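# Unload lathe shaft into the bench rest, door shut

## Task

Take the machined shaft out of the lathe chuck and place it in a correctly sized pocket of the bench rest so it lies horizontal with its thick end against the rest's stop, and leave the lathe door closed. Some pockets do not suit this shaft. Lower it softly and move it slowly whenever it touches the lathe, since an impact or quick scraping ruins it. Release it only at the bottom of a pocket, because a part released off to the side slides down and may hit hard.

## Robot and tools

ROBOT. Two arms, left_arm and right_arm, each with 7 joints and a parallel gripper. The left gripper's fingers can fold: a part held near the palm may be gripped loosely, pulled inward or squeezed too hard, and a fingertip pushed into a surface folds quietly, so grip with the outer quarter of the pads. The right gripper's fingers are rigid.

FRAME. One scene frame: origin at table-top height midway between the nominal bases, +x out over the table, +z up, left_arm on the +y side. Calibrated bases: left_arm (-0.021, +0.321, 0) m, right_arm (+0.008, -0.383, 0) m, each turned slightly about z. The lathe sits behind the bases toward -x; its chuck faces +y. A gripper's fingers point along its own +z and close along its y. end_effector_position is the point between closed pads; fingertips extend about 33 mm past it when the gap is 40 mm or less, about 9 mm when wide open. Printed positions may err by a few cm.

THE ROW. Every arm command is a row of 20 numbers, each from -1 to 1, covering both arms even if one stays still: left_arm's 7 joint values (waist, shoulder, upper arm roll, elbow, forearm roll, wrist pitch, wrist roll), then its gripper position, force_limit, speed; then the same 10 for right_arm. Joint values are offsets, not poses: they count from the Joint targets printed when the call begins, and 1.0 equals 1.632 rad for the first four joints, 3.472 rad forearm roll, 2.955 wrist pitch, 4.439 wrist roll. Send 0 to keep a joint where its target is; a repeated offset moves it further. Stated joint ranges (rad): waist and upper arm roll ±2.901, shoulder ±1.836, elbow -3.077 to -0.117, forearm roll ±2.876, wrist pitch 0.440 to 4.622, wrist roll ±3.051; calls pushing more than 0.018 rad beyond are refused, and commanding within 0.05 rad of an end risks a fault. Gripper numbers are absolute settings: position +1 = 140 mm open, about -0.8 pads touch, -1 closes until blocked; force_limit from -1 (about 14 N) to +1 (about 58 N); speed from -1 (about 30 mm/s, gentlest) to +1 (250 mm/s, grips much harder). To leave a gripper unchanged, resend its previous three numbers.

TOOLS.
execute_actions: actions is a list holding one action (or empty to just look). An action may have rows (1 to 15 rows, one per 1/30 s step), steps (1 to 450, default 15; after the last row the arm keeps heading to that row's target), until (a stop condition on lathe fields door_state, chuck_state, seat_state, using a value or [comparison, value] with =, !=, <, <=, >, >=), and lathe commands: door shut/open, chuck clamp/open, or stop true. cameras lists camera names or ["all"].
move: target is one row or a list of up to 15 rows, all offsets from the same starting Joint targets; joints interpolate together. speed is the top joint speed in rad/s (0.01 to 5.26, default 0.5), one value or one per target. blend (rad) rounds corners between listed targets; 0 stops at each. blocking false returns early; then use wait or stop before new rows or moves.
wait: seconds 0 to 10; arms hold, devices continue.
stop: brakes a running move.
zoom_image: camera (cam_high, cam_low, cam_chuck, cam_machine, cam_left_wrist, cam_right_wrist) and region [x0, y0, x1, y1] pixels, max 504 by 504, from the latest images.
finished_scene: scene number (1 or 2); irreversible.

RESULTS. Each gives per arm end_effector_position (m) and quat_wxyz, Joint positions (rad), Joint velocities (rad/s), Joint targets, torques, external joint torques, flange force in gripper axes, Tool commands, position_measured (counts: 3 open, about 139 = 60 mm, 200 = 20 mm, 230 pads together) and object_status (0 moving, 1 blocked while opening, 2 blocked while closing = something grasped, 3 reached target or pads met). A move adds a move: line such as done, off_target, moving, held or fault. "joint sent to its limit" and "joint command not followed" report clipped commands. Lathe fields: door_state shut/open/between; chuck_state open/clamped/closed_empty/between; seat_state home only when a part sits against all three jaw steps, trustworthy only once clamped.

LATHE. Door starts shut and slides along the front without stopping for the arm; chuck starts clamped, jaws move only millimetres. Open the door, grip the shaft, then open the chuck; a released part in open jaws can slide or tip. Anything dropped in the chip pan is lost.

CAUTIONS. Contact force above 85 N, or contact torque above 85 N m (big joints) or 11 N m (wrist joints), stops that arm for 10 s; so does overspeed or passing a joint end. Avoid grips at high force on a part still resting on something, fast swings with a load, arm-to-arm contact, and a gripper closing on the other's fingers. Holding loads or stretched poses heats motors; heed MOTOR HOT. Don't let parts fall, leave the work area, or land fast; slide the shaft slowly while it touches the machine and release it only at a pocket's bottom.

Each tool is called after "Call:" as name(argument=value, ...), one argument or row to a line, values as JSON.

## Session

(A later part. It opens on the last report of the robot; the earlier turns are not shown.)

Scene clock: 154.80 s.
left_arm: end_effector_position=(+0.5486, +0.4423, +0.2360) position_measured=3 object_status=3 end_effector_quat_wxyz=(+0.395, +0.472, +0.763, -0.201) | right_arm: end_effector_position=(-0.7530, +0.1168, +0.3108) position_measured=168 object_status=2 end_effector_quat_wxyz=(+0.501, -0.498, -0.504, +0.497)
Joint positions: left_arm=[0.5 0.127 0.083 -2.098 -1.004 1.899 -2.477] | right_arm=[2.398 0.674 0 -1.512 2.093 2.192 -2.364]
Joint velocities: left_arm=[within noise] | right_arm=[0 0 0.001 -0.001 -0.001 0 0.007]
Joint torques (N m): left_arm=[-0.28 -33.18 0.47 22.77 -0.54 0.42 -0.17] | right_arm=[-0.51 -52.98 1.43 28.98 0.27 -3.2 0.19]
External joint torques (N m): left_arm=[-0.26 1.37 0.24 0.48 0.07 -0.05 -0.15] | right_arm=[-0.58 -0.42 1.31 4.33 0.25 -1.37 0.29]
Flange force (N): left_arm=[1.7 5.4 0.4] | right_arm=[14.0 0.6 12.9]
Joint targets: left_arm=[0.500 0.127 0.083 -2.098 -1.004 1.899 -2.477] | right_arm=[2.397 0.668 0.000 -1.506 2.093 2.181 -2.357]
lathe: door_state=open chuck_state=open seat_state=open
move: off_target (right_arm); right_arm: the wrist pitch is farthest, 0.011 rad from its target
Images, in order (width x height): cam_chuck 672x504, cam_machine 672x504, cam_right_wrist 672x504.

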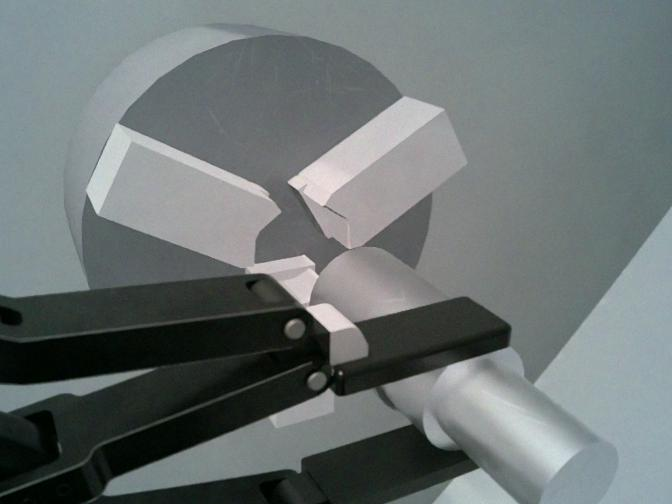

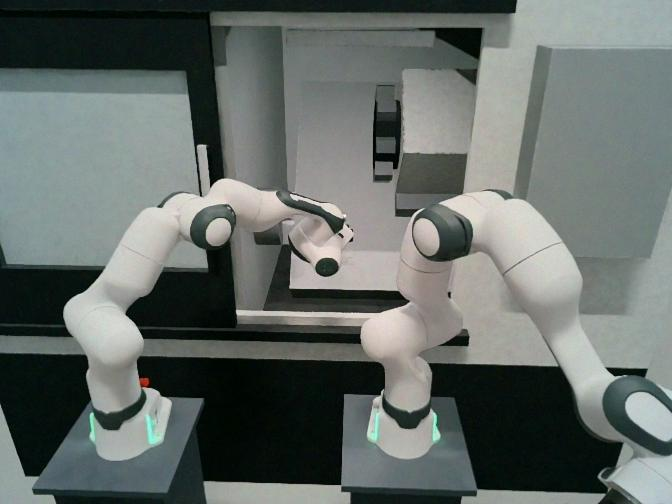

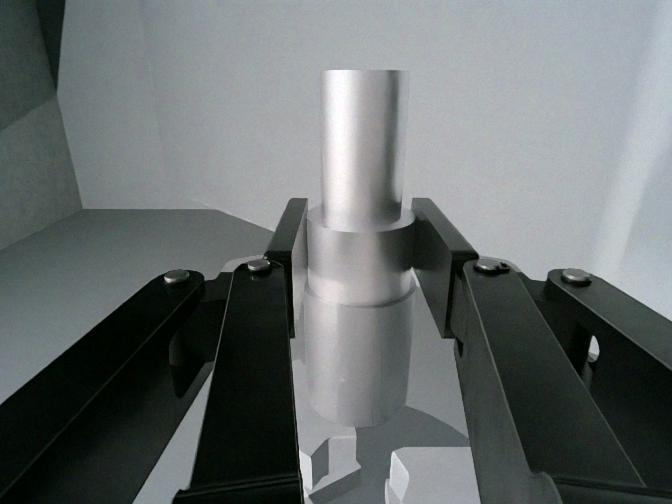

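Call:
move(
  target=[
    [0,0,0,0,0,0,0,1,1,1,-0.3958,-0.4283,0,-0.5319,-0.1218,-0.1719,0.0020,-1,0,-1],
    [0,0,0,0,0,0,0,1,1,1,-0.7623,-0.4436,0,-0.4203,-0.2235,-0.3357,0.0392,-1,0,-1],
    [0,0,0,0,0,0,0,1,1,1,-0.9040,-0.2468,0,-0.0043,-0.6028,-0.1364,0.0228,-1,0,-1],
  ],
  speed=0.6,
  blend=[0.1,0.1,0],
  cameras=["all"],
)

Call:
zoom_image(
  camera="cam_right_wrist",
  region=[120, 30, 600, 500],
)

Scene clock: 174.03 s.
left_arm: end_effector_position=(+0.5486, +0.4423, +0.2360) position_measured=3 object_status=3 end_effector_quat_wxyz=(+0.395, +0.472, +0.763, -0.201) | right_arm: end_effector_position=(+0.4132, +0.1121, +0.2945) position_measured=168 object_status=2 end_effector_quat_wxyz=(-0.001, +0.710, +0.704, -0.007)
Joint positions: left_arm=[0.5 0.127 0.083 -2.098 -1.004 1.899 -2.477] | right_arm=[0.921 0.269 -0.002 -1.518 0.004 1.772 -2.251]
Joint velocities: left_arm=[within noise] | right_arm=[0 0 0 0.001 -0.003 0.004 -0.004]
Joint torques (N m): left_arm=[-0.21 -33.17 0.47 22.69 -0.53 0.44 -0.21] | right_arm=[-0.34 -41.68 1.42 28.43 0.26 3.19 -0.13]
External joint torques (N m): left_arm=[-0.3 1.23 0.14 0.47 0.07 -0.03 -0.2] | right_arm=[-0.3 0 1.19 3.6 -0.66 0.63 -0.13]
Flange force (N): left_arm=[1.4 5.1 0.4] | right_arm=[13.4 10.4 -7.7]
Joint targets: left_arm=[0.500 0.127 0.083 -2.098 -1.004 1.899 -2.477] | right_arm=[0.922 0.265 0.000 -1.513 0.000 1.778 -2.255]
lathe: door_state=open chuck_state=open seat_state=open
move: done

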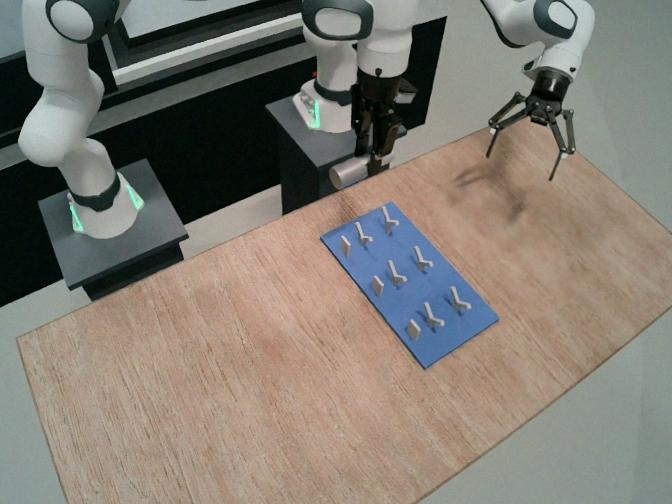

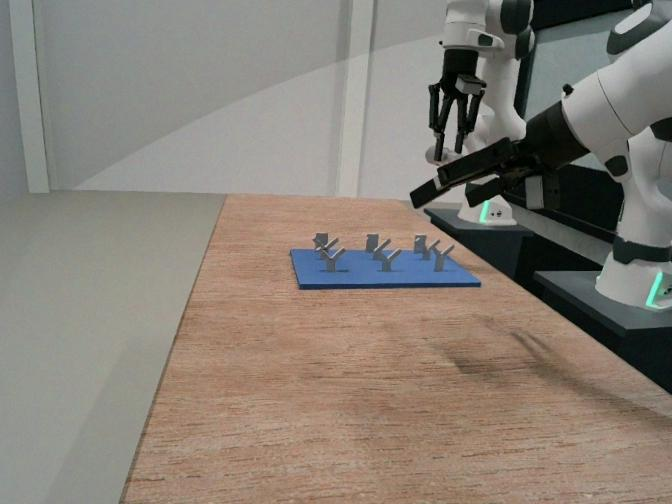

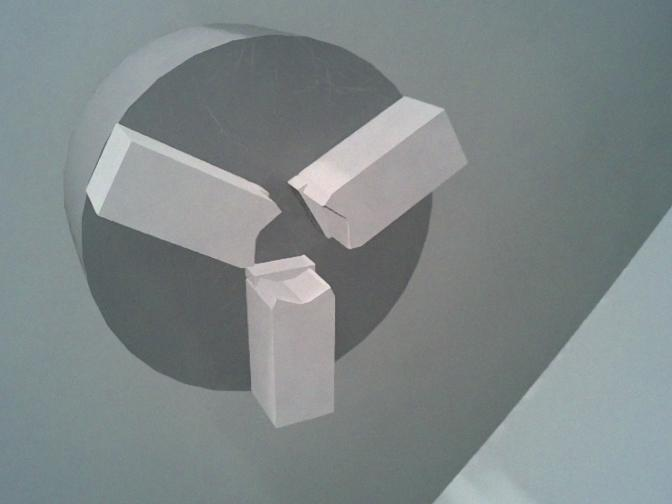

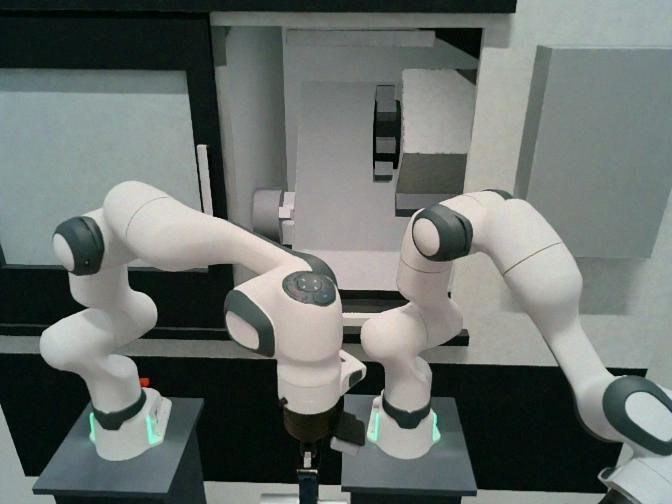

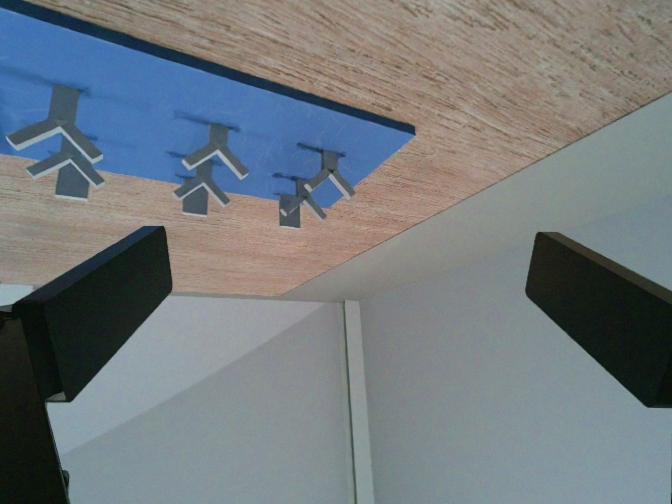

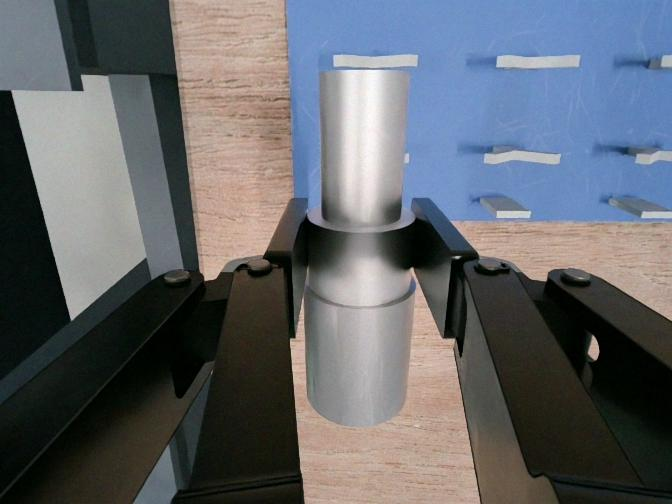

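Scaled by 1.050 from the camera's 672x504 image, which has a finer 960x720 frame.

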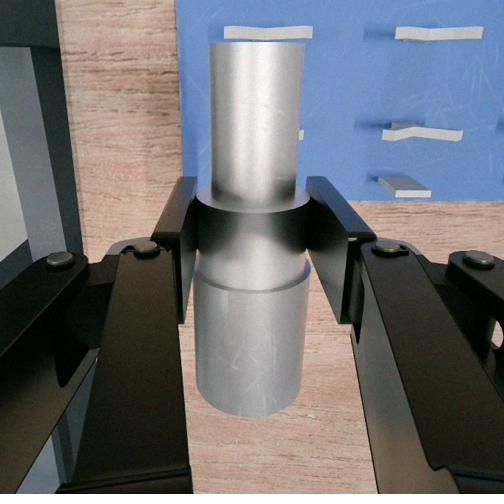

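Call:
move(
  target=[0,0,0,0,0,0,0,1,1,1,0,0.0134,0,-0.0977,0,0.0654,0,-1,0,-1],
  speed=0.3,
  cameras=["cam_high","cam_low","cam_right_wrist"],
)

Call:
zoom_image(
  camera="cam_right_wrist",
  region=[270, 0, 672, 300],
)

Call:
zoom_image(
  camera="cam_high",
  region=[300, 90, 500, 290],
)

Call:
zoom_image(
  camera="cam_low",
  region=[350, 100, 510, 290],
)

Scene clock: 189.63 s.
left_arm: end_effector_position=(+0.5486, +0.4423, +0.2360) position_measured=3 object_status=3 end_effector_quat_wxyz=(+0.395, +0.472, +0.763, -0.201) | right_arm: end_effector_position=(+0.4158, +0.1148, +0.2202) position_measured=168 object_status=2 end_effector_quat_wxyz=(-0.001, +0.710, +0.704, -0.002)
Joint positions: left_arm=[0.5 0.127 0.083 -2.098 -1.004 1.899 -2.477] | right_arm=[0.921 0.294 -0.001 -1.675 0.004 1.966 -2.252]
Joint velocities: left_arm=[within noise] | right_arm=[0 0.001 0.001 0.001 0.001 0.004 -0.002]
Joint torques (N m): left_arm=[-0.25 -33.18 0.44 22.72 -0.52 0.43 -0.28] | right_arm=[-0.37 -43.53 1.41 27.35 0.23 3.05 -0.15]
External joint torques (N m): left_arm=[-0.08 1.22 0.35 0.49 0.09 -0.01 -0.26] | right_arm=[-0.41 -1.31 1.08 2.7 -0.64 0.47 -0.15]
Flange force (N): left_arm=[1.4 5.1 0.0] | right_arm=[6.0 4.8 -4.4]
Joint targets: left_arm=[0.500 0.127 0.083 -2.098 -1.004 1.899 -2.477] | right_arm=[0.922 0.287 0.000 -1.672 0.000 1.971 -2.255]
lathe: door_state=open chuck_state=open seat_state=open
move: done
Images, in order (width x height): cam_high 672x504, cam_low 672x504, cam_right_wrist 672x504.

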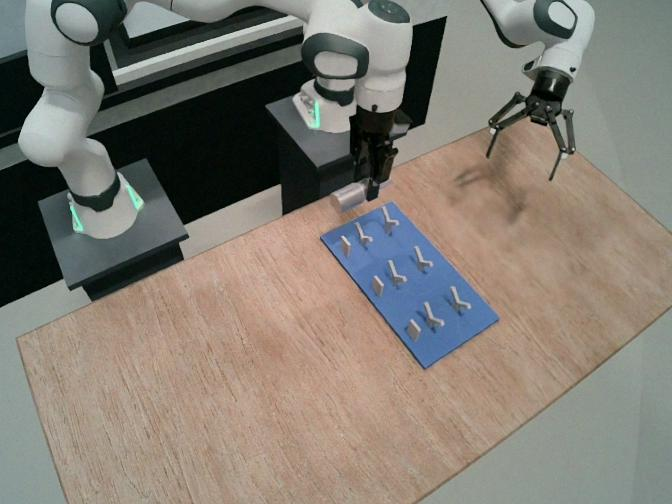

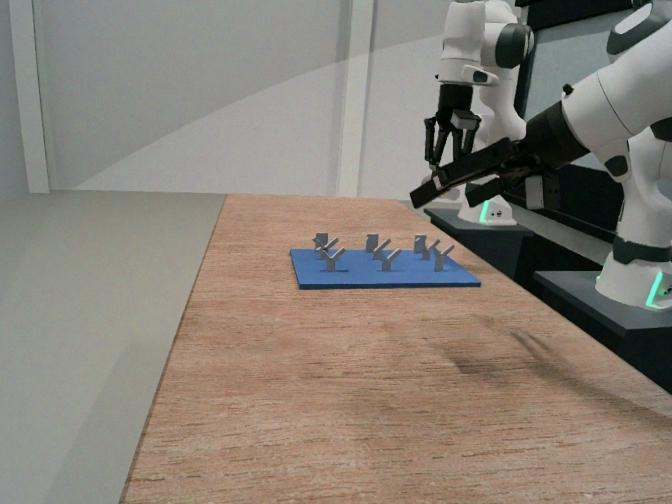

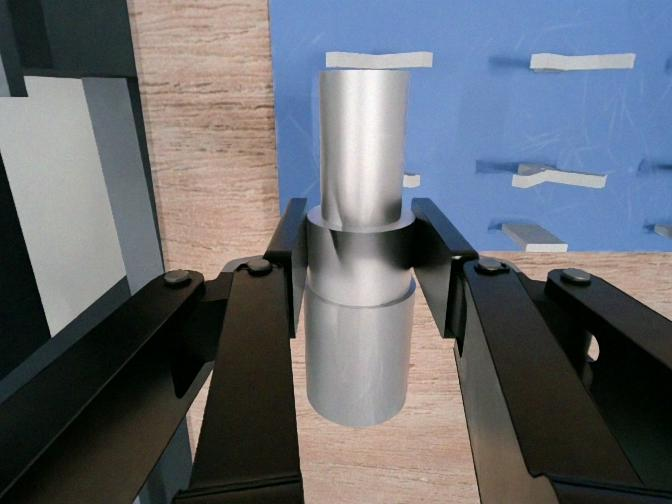

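Scaled by 1.254 from the camera's 672x504 image, which has a finer 960x720 frame.

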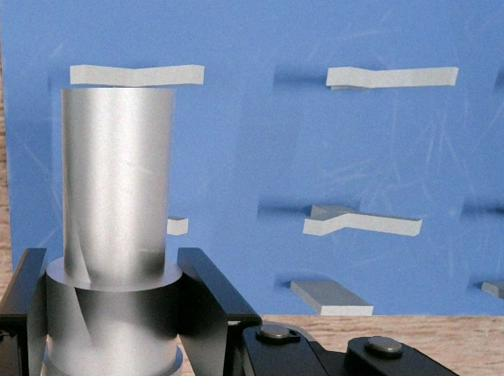

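Scaled by 2.520 from the camera's 672x504 image, which has a finer 960x720 frame.

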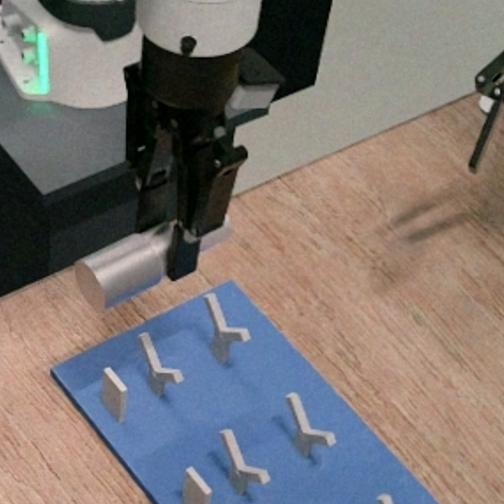

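Scaled by 2.653 from the camera's 672x504 image, which has a finer 960x720 frame.

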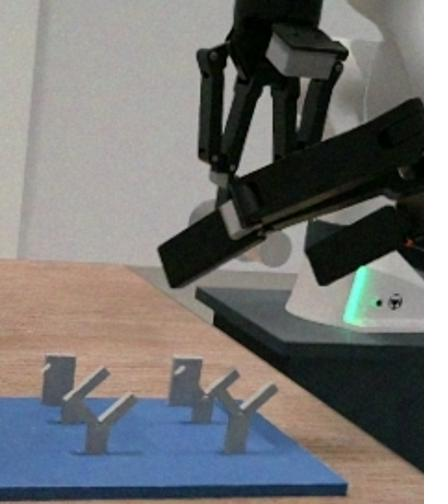

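Call:
move(
  target=[0,0,0,0,0,0,0,1,1,1,0.0017,0.1128,0,0.0002,0,0.0622,-0.0016,-1,0,-1],
  speed=0.2,
  cameras=["cam_high","cam_low","cam_right_wrist","cam_left_wrist"],
)

Call:
zoom_image(
  camera="cam_right_wrist",
  region=[200, 0, 620, 420],
)

Call:
zoom_image(
  camera="cam_high",
  region=[310, 150, 450, 290],
)

Call:
zoom_image(
  camera="cam_low",
  region=[370, 140, 500, 290],
)

Call:
zoom_image(
  camera="cam_left_wrist",
  region=[0, 30, 250, 280],
)

Scene clock: 205.67 s.
left_arm: end_effector_position=(+0.5486, +0.4423, +0.2360) position_measured=3 object_status=3 end_effector_quat_wxyz=(+0.395, +0.472, +0.763, -0.201) | right_arm: end_effector_position=(+0.4329, +0.1371, +0.1158) position_measured=168 object_status=2 end_effector_quat_wxyz=(-0.001, +0.707, +0.707, -0.001)
Joint positions: left_arm=[0.5 0.127 0.083 -2.098 -1.004 1.899 -2.477] | right_arm=[0.923 0.476 -0.001 -1.676 0.004 2.149 -2.258]
Joint velocities: left_arm=[within noise] | right_arm=[-0.001 0.001 0 0 0 0.004 0]
Joint torques (N m): left_arm=[-0.19 -33.15 0.49 22.77 -0.55 0.44 -0.19] | right_arm=[-0.01 -46.99 1.6 26.65 0.23 3.13 -0.22]
External joint torques (N m): left_arm=[-0.13 1.21 0.29 0.55 0.05 -0.02 -0.17] | right_arm=[-0.09 0.01 1.07 2.72 -0.56 0.52 -0.22]
Flange force (N): left_arm=[1.5 5.3 0.1] | right_arm=[9.6 7.8 -1.3]
Joint targets: left_arm=[0.500 0.127 0.083 -2.098 -1.004 1.899 -2.477] | right_arm=[0.924 0.471 0.000 -1.672 0.000 2.155 -2.262]
lathe: door_state=open chuck_state=open seat_state=open
move: done
Images, in order (width x height): cam_high 672x504, cam_low 672x504, cam_left_wrist 672x504, cam_right_wrist 672x504.

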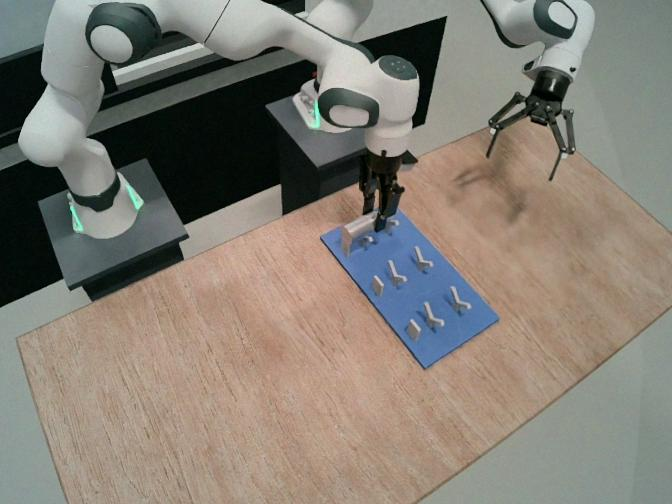

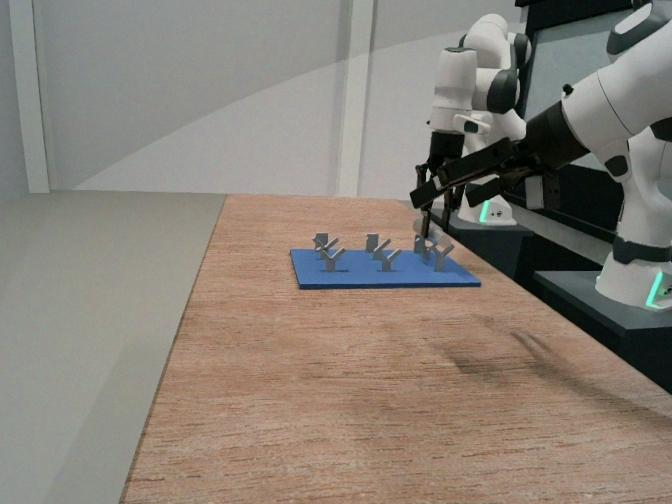

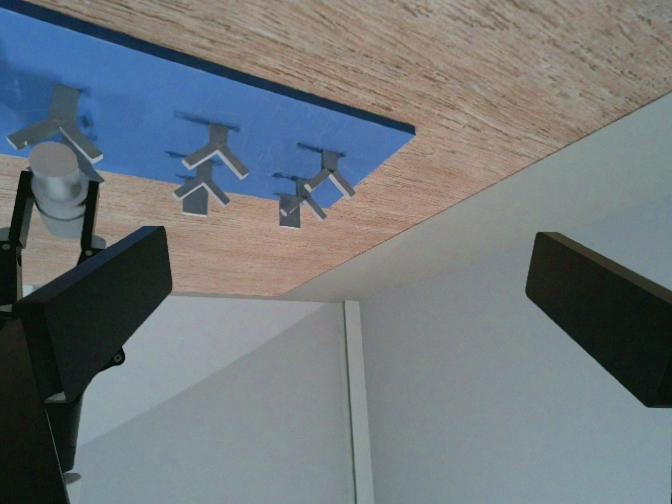

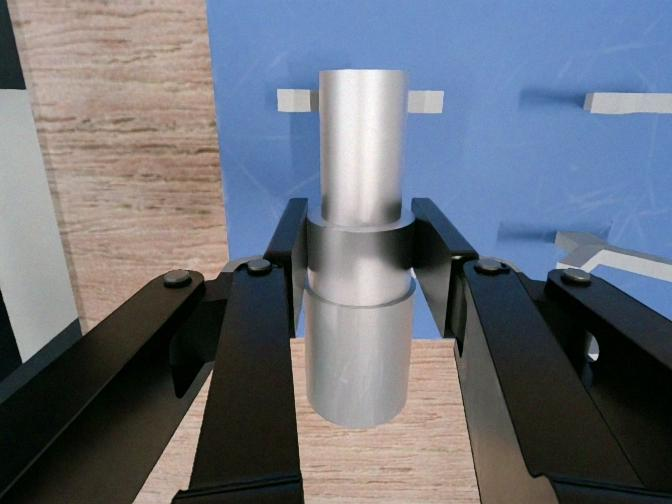

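Scaled by 1.200 from the camera's 672x504 image, which has a finer 960x720 frame.

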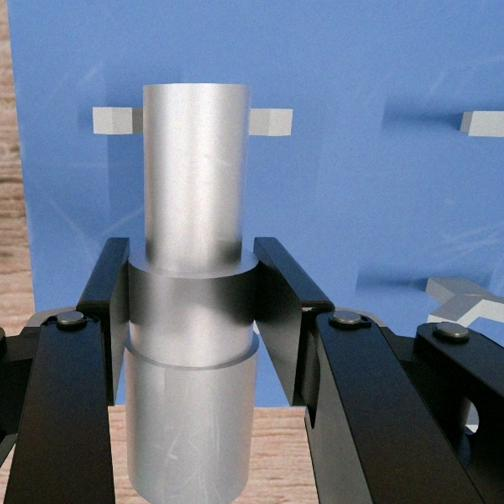

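Scaled by 3.600 from the camera's 672x504 image, which has a finer 960x720 frame.

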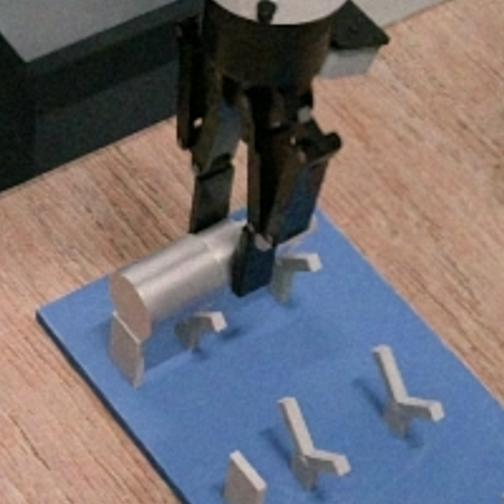

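Scaled by 3.360 from the camera's 672x504 image, which has a finer 960x720 frame.

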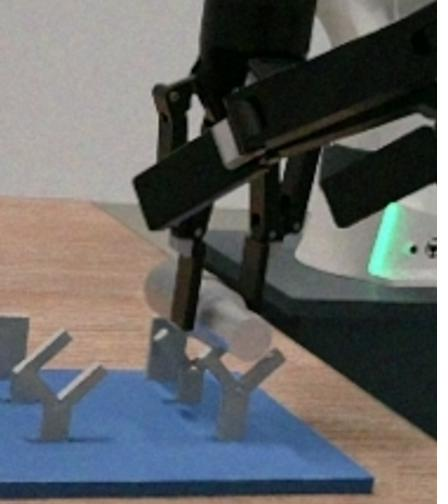

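Scaled by 2.016 from the camera's 672x504 image, which has a finer 960x720 frame.

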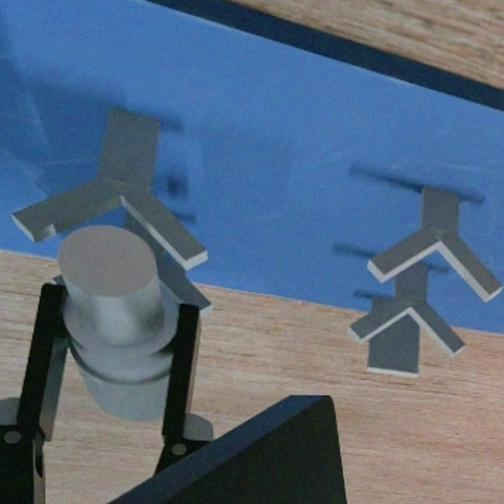

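Call:
move(
  target=[0,0,0,0,0,0,0,1,1,1,0.0015,0.0243,0,-0.0027,0,0.0149,0.0005,-1,0,-1],
  speed=0.05,
  cameras=["cam_high","cam_low","cam_right_wrist","cam_left_wrist"],
)

Call:
zoom_image(
  camera="cam_right_wrist",
  region=[200, 0, 620, 420],
)

Call:
zoom_image(
  camera="cam_high",
  region=[320, 190, 420, 290],
)

Call:
zoom_image(
  camera="cam_low",
  region=[370, 170, 490, 290],
)

Call:
zoom_image(
  camera="cam_left_wrist",
  region=[0, 60, 170, 230],
)

Scene clock: 211.30 s.
left_arm: end_effector_position=(+0.5486, +0.4423, +0.2360) position_measured=3 object_status=3 end_effector_quat_wxyz=(+0.395, +0.472, +0.763, -0.201) | right_arm: end_effector_position=(+0.4329, +0.1412, +0.1086) position_measured=168 object_status=2 end_effector_quat_wxyz=(-0.001, +0.705, +0.709, +0.001)
Joint positions: left_arm=[0.5 0.127 0.083 -2.098 -1.004 1.899 -2.477] | right_arm=[0.926 0.489 0 -1.675 0.003 2.167 -2.26]
Joint torques (N m): left_arm=[-0.17 -33.24 0.41 22.74 -0.52 0.44 -0.2] | right_arm=[-0.44 -32.64 1.12 23.04 0.37 7.32 0.1]
External joint torques (N m): left_arm=[-0.27 1.2 0.06 0.52 0.09 -0.04 -0.19] | right_arm=[-0.55 14.28 0.55 -0.62 -0.41 4.72 0.1]
Flange force (N): left_arm=[1.3 5.2 0.4] | right_arm=[24.2 20.2 27.5]
Joint targets: left_arm=[0.500 0.127 0.083 -2.098 -1.004 1.899 -2.477] | right_arm=[0.927 0.511 0.000 -1.676 0.000 2.199 -2.260]
lathe: door_state=open chuck_state=open seat_state=open
move: off_target (right_arm); right_arm: the wrist pitch is farthest, 0.032 rad from its target
Images, in order (width x height): cam_high 672x504, cam_low 672x504, cam_left_wrist 672x504, cam_right_wrist 672x504.

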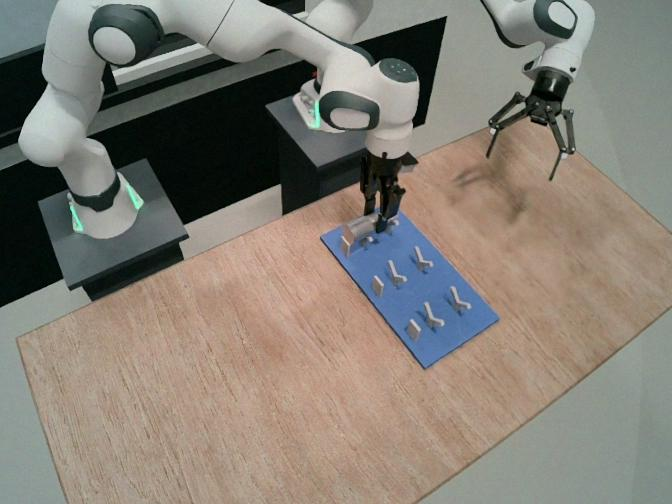

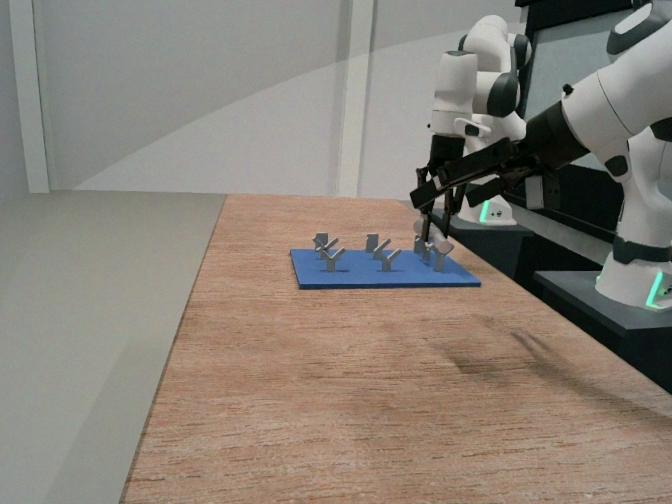

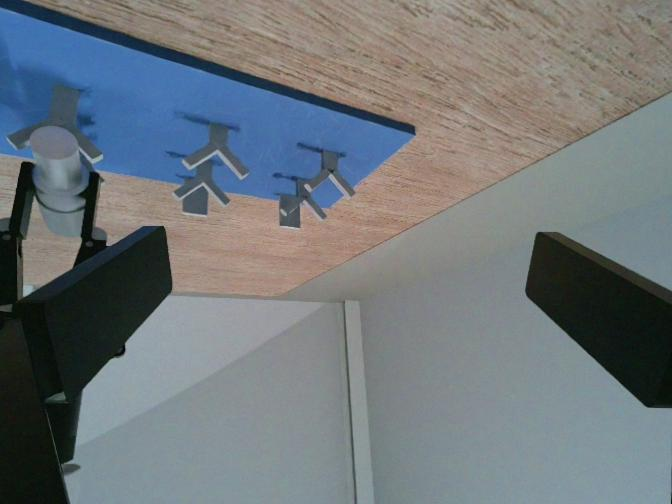

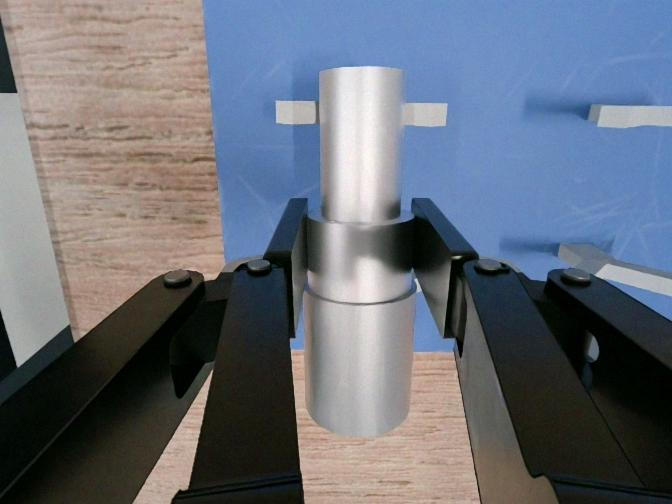

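Scaled by 1.200 from the camera's 672x504 image, which has a finer 960x720 frame.

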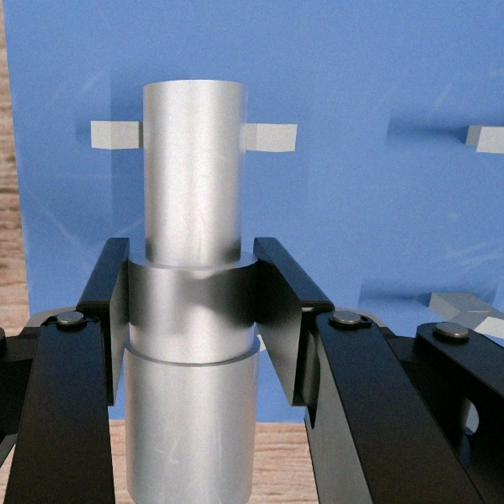

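Scaled by 5.040 from the camera's 672x504 image, which has a finer 960x720 frame.

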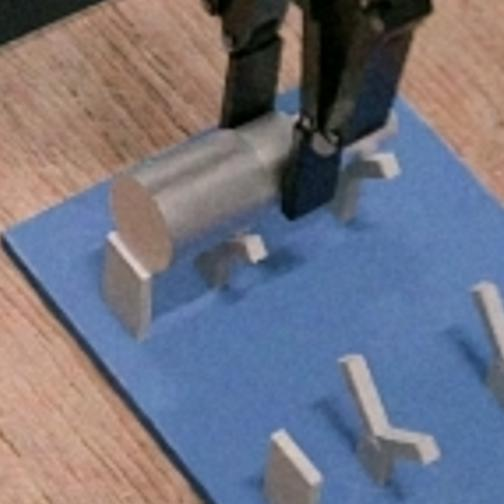

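Scaled by 4.200 from the camera's 672x504 image, which has a finer 960x720 frame.

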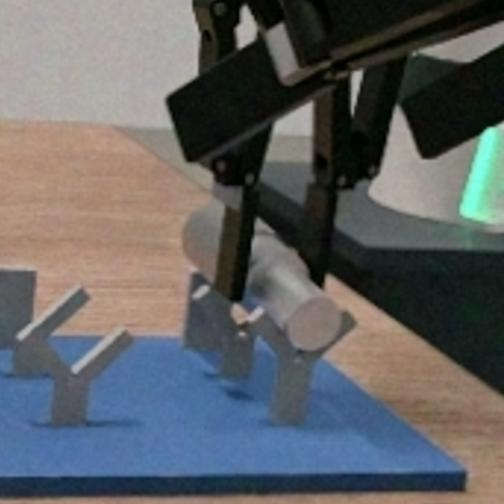

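Scaled by 2.965 from the camera's 672x504 image, which has a finer 960x720 frame.

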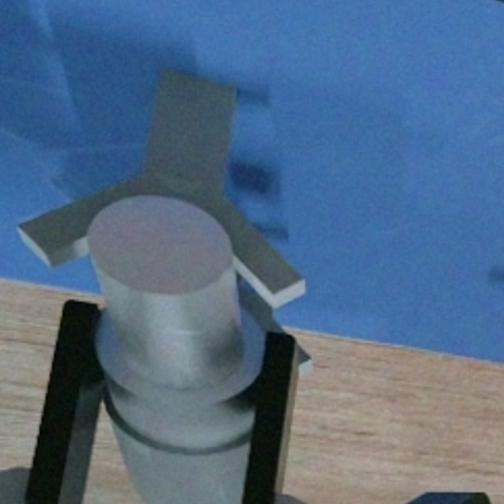

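Call:
move(
  target=[
    [0,0,0,0,0,0,0,1,1,1,0.0005,-0.0240,0,0.0184,0,-0.0234,0.0002,-1,0,-1],
    [0,0,0,0,0,0,0,1,1,1,0.0057,-0.0099,0,0.0408,0,-0.0280,0.0021,-1,0,-1],
  ],
  speed=0.06,
  cameras=["cam_high","cam_low","cam_right_wrist","cam_left_wrist"],
)

Call:
zoom_image(
  camera="cam_right_wrist",
  region=[200, 20, 620, 440],
)

Call:
zoom_image(
  camera="cam_high",
  region=[320, 190, 420, 290],
)

Call:
zoom_image(
  camera="cam_low",
  region=[370, 170, 490, 290],
)

Call:
zoom_image(
  camera="cam_left_wrist",
  region=[0, 60, 170, 230],
)

Scene clock: 231.07 s.
left_arm: end_effector_position=(+0.5486, +0.4423, +0.2360) position_measured=3 object_status=3 end_effector_quat_wxyz=(+0.395, +0.472, +0.763, -0.201) | right_arm: end_effector_position=(+0.4344, +0.1525, +0.1254) position_measured=168 object_status=2 end_effector_quat_wxyz=(-0.001, +0.703, +0.711, +0.002)
Joint positions: left_arm=[0.5 0.127 0.083 -2.098 -1.004 1.899 -2.477] | right_arm=[0.935 0.499 0 -1.614 0.003 2.118 -2.256]
Joint velocities: left_arm=[within noise] | right_arm=[0 0.001 0 0.002 0 -0.003 0.004]
Joint torques (N m): left_arm=[-0.19 -33.16 0.49 22.71 -0.55 0.42 -0.23] | right_arm=[-0.1 -47.48 1.32 27.39 0.43 2.77 0.19]
External joint torques (N m): left_arm=[-0.23 1.28 0.2 0.45 0.05 -0.05 -0.21] | right_arm=[-0.1 0.22 0.83 3.31 -0.37 0.16 0.19]
Flange force (N): left_arm=[1.5 5.2 0.3] | right_arm=[13.7 10.5 -2.5]
Joint targets: left_arm=[0.500 0.127 0.083 -2.098 -1.004 1.899 -2.477] | right_arm=[0.936 0.495 0.000 -1.610 0.000 2.116 -2.251]
lathe: door_state=open chuck_state=open seat_state=open
move: done
Images, in order (width x height): cam_high 672x504, cam_low 672x504, cam_left_wrist 672x504, cam_right_wrist 672x504.

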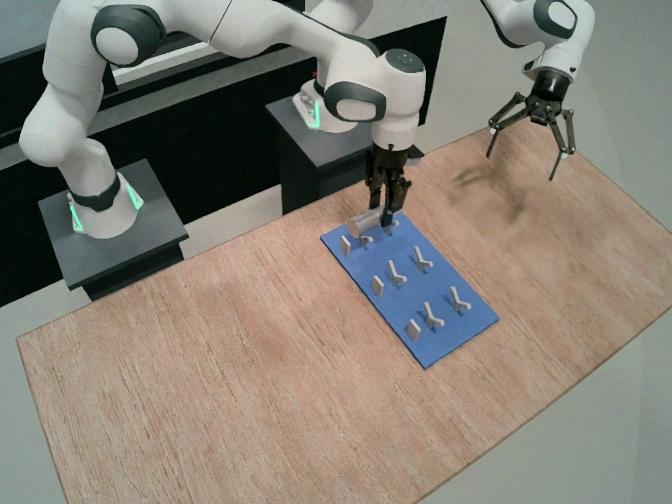

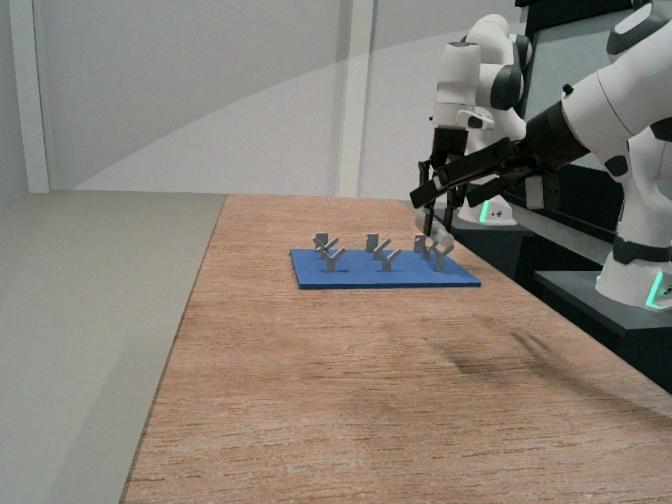

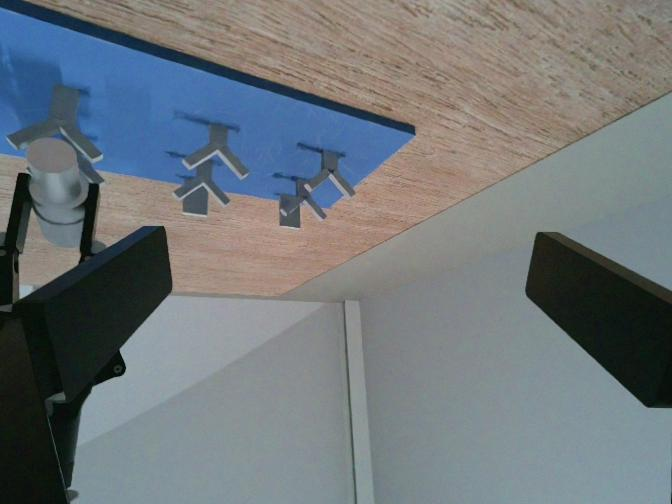

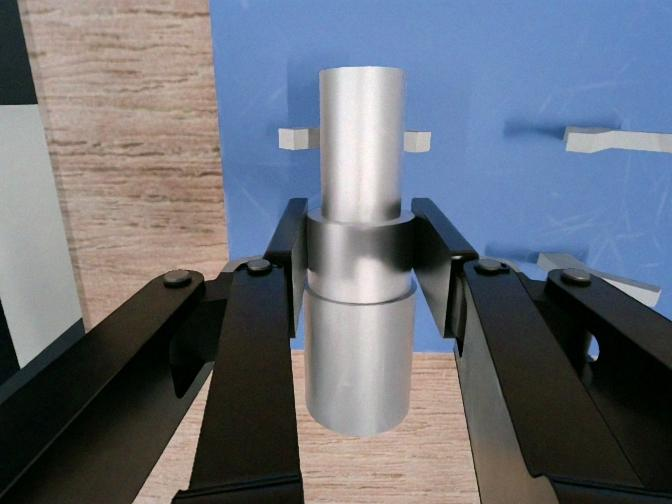

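Scaled by 1.200 from the camera's 672x504 image, which has a finer 960x720 frame.

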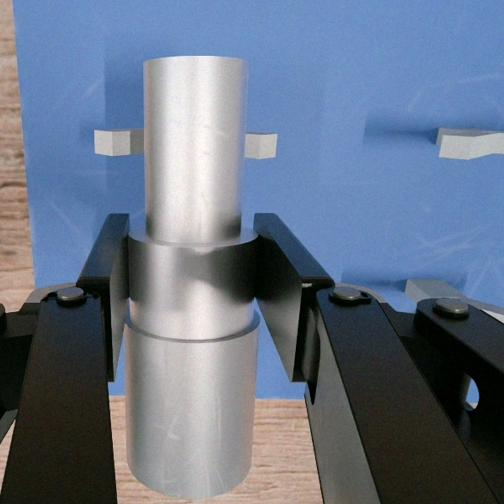

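Scaled by 5.040 from the camera's 672x504 image, which has a finer 960x720 frame.

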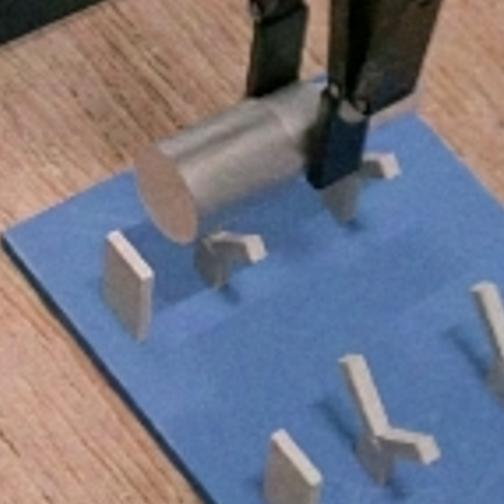

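Scaled by 4.200 from the camera's 672x504 image, which has a finer 960x720 frame.

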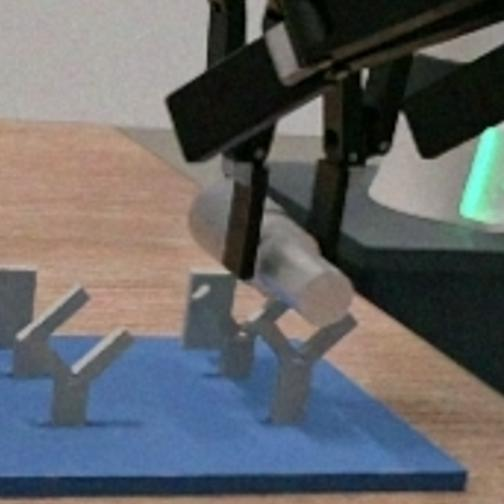

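Scaled by 2.965 from the camera's 672x504 image, which has a finer 960x720 frame.

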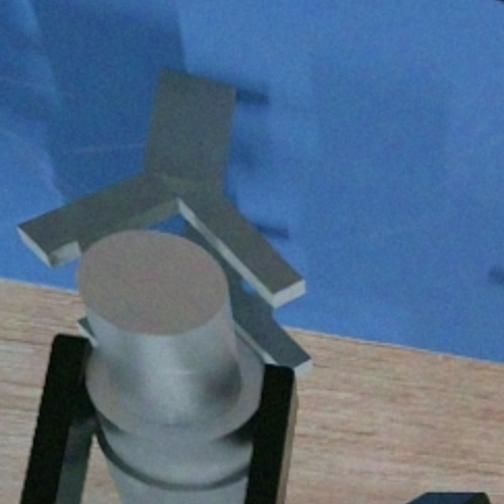

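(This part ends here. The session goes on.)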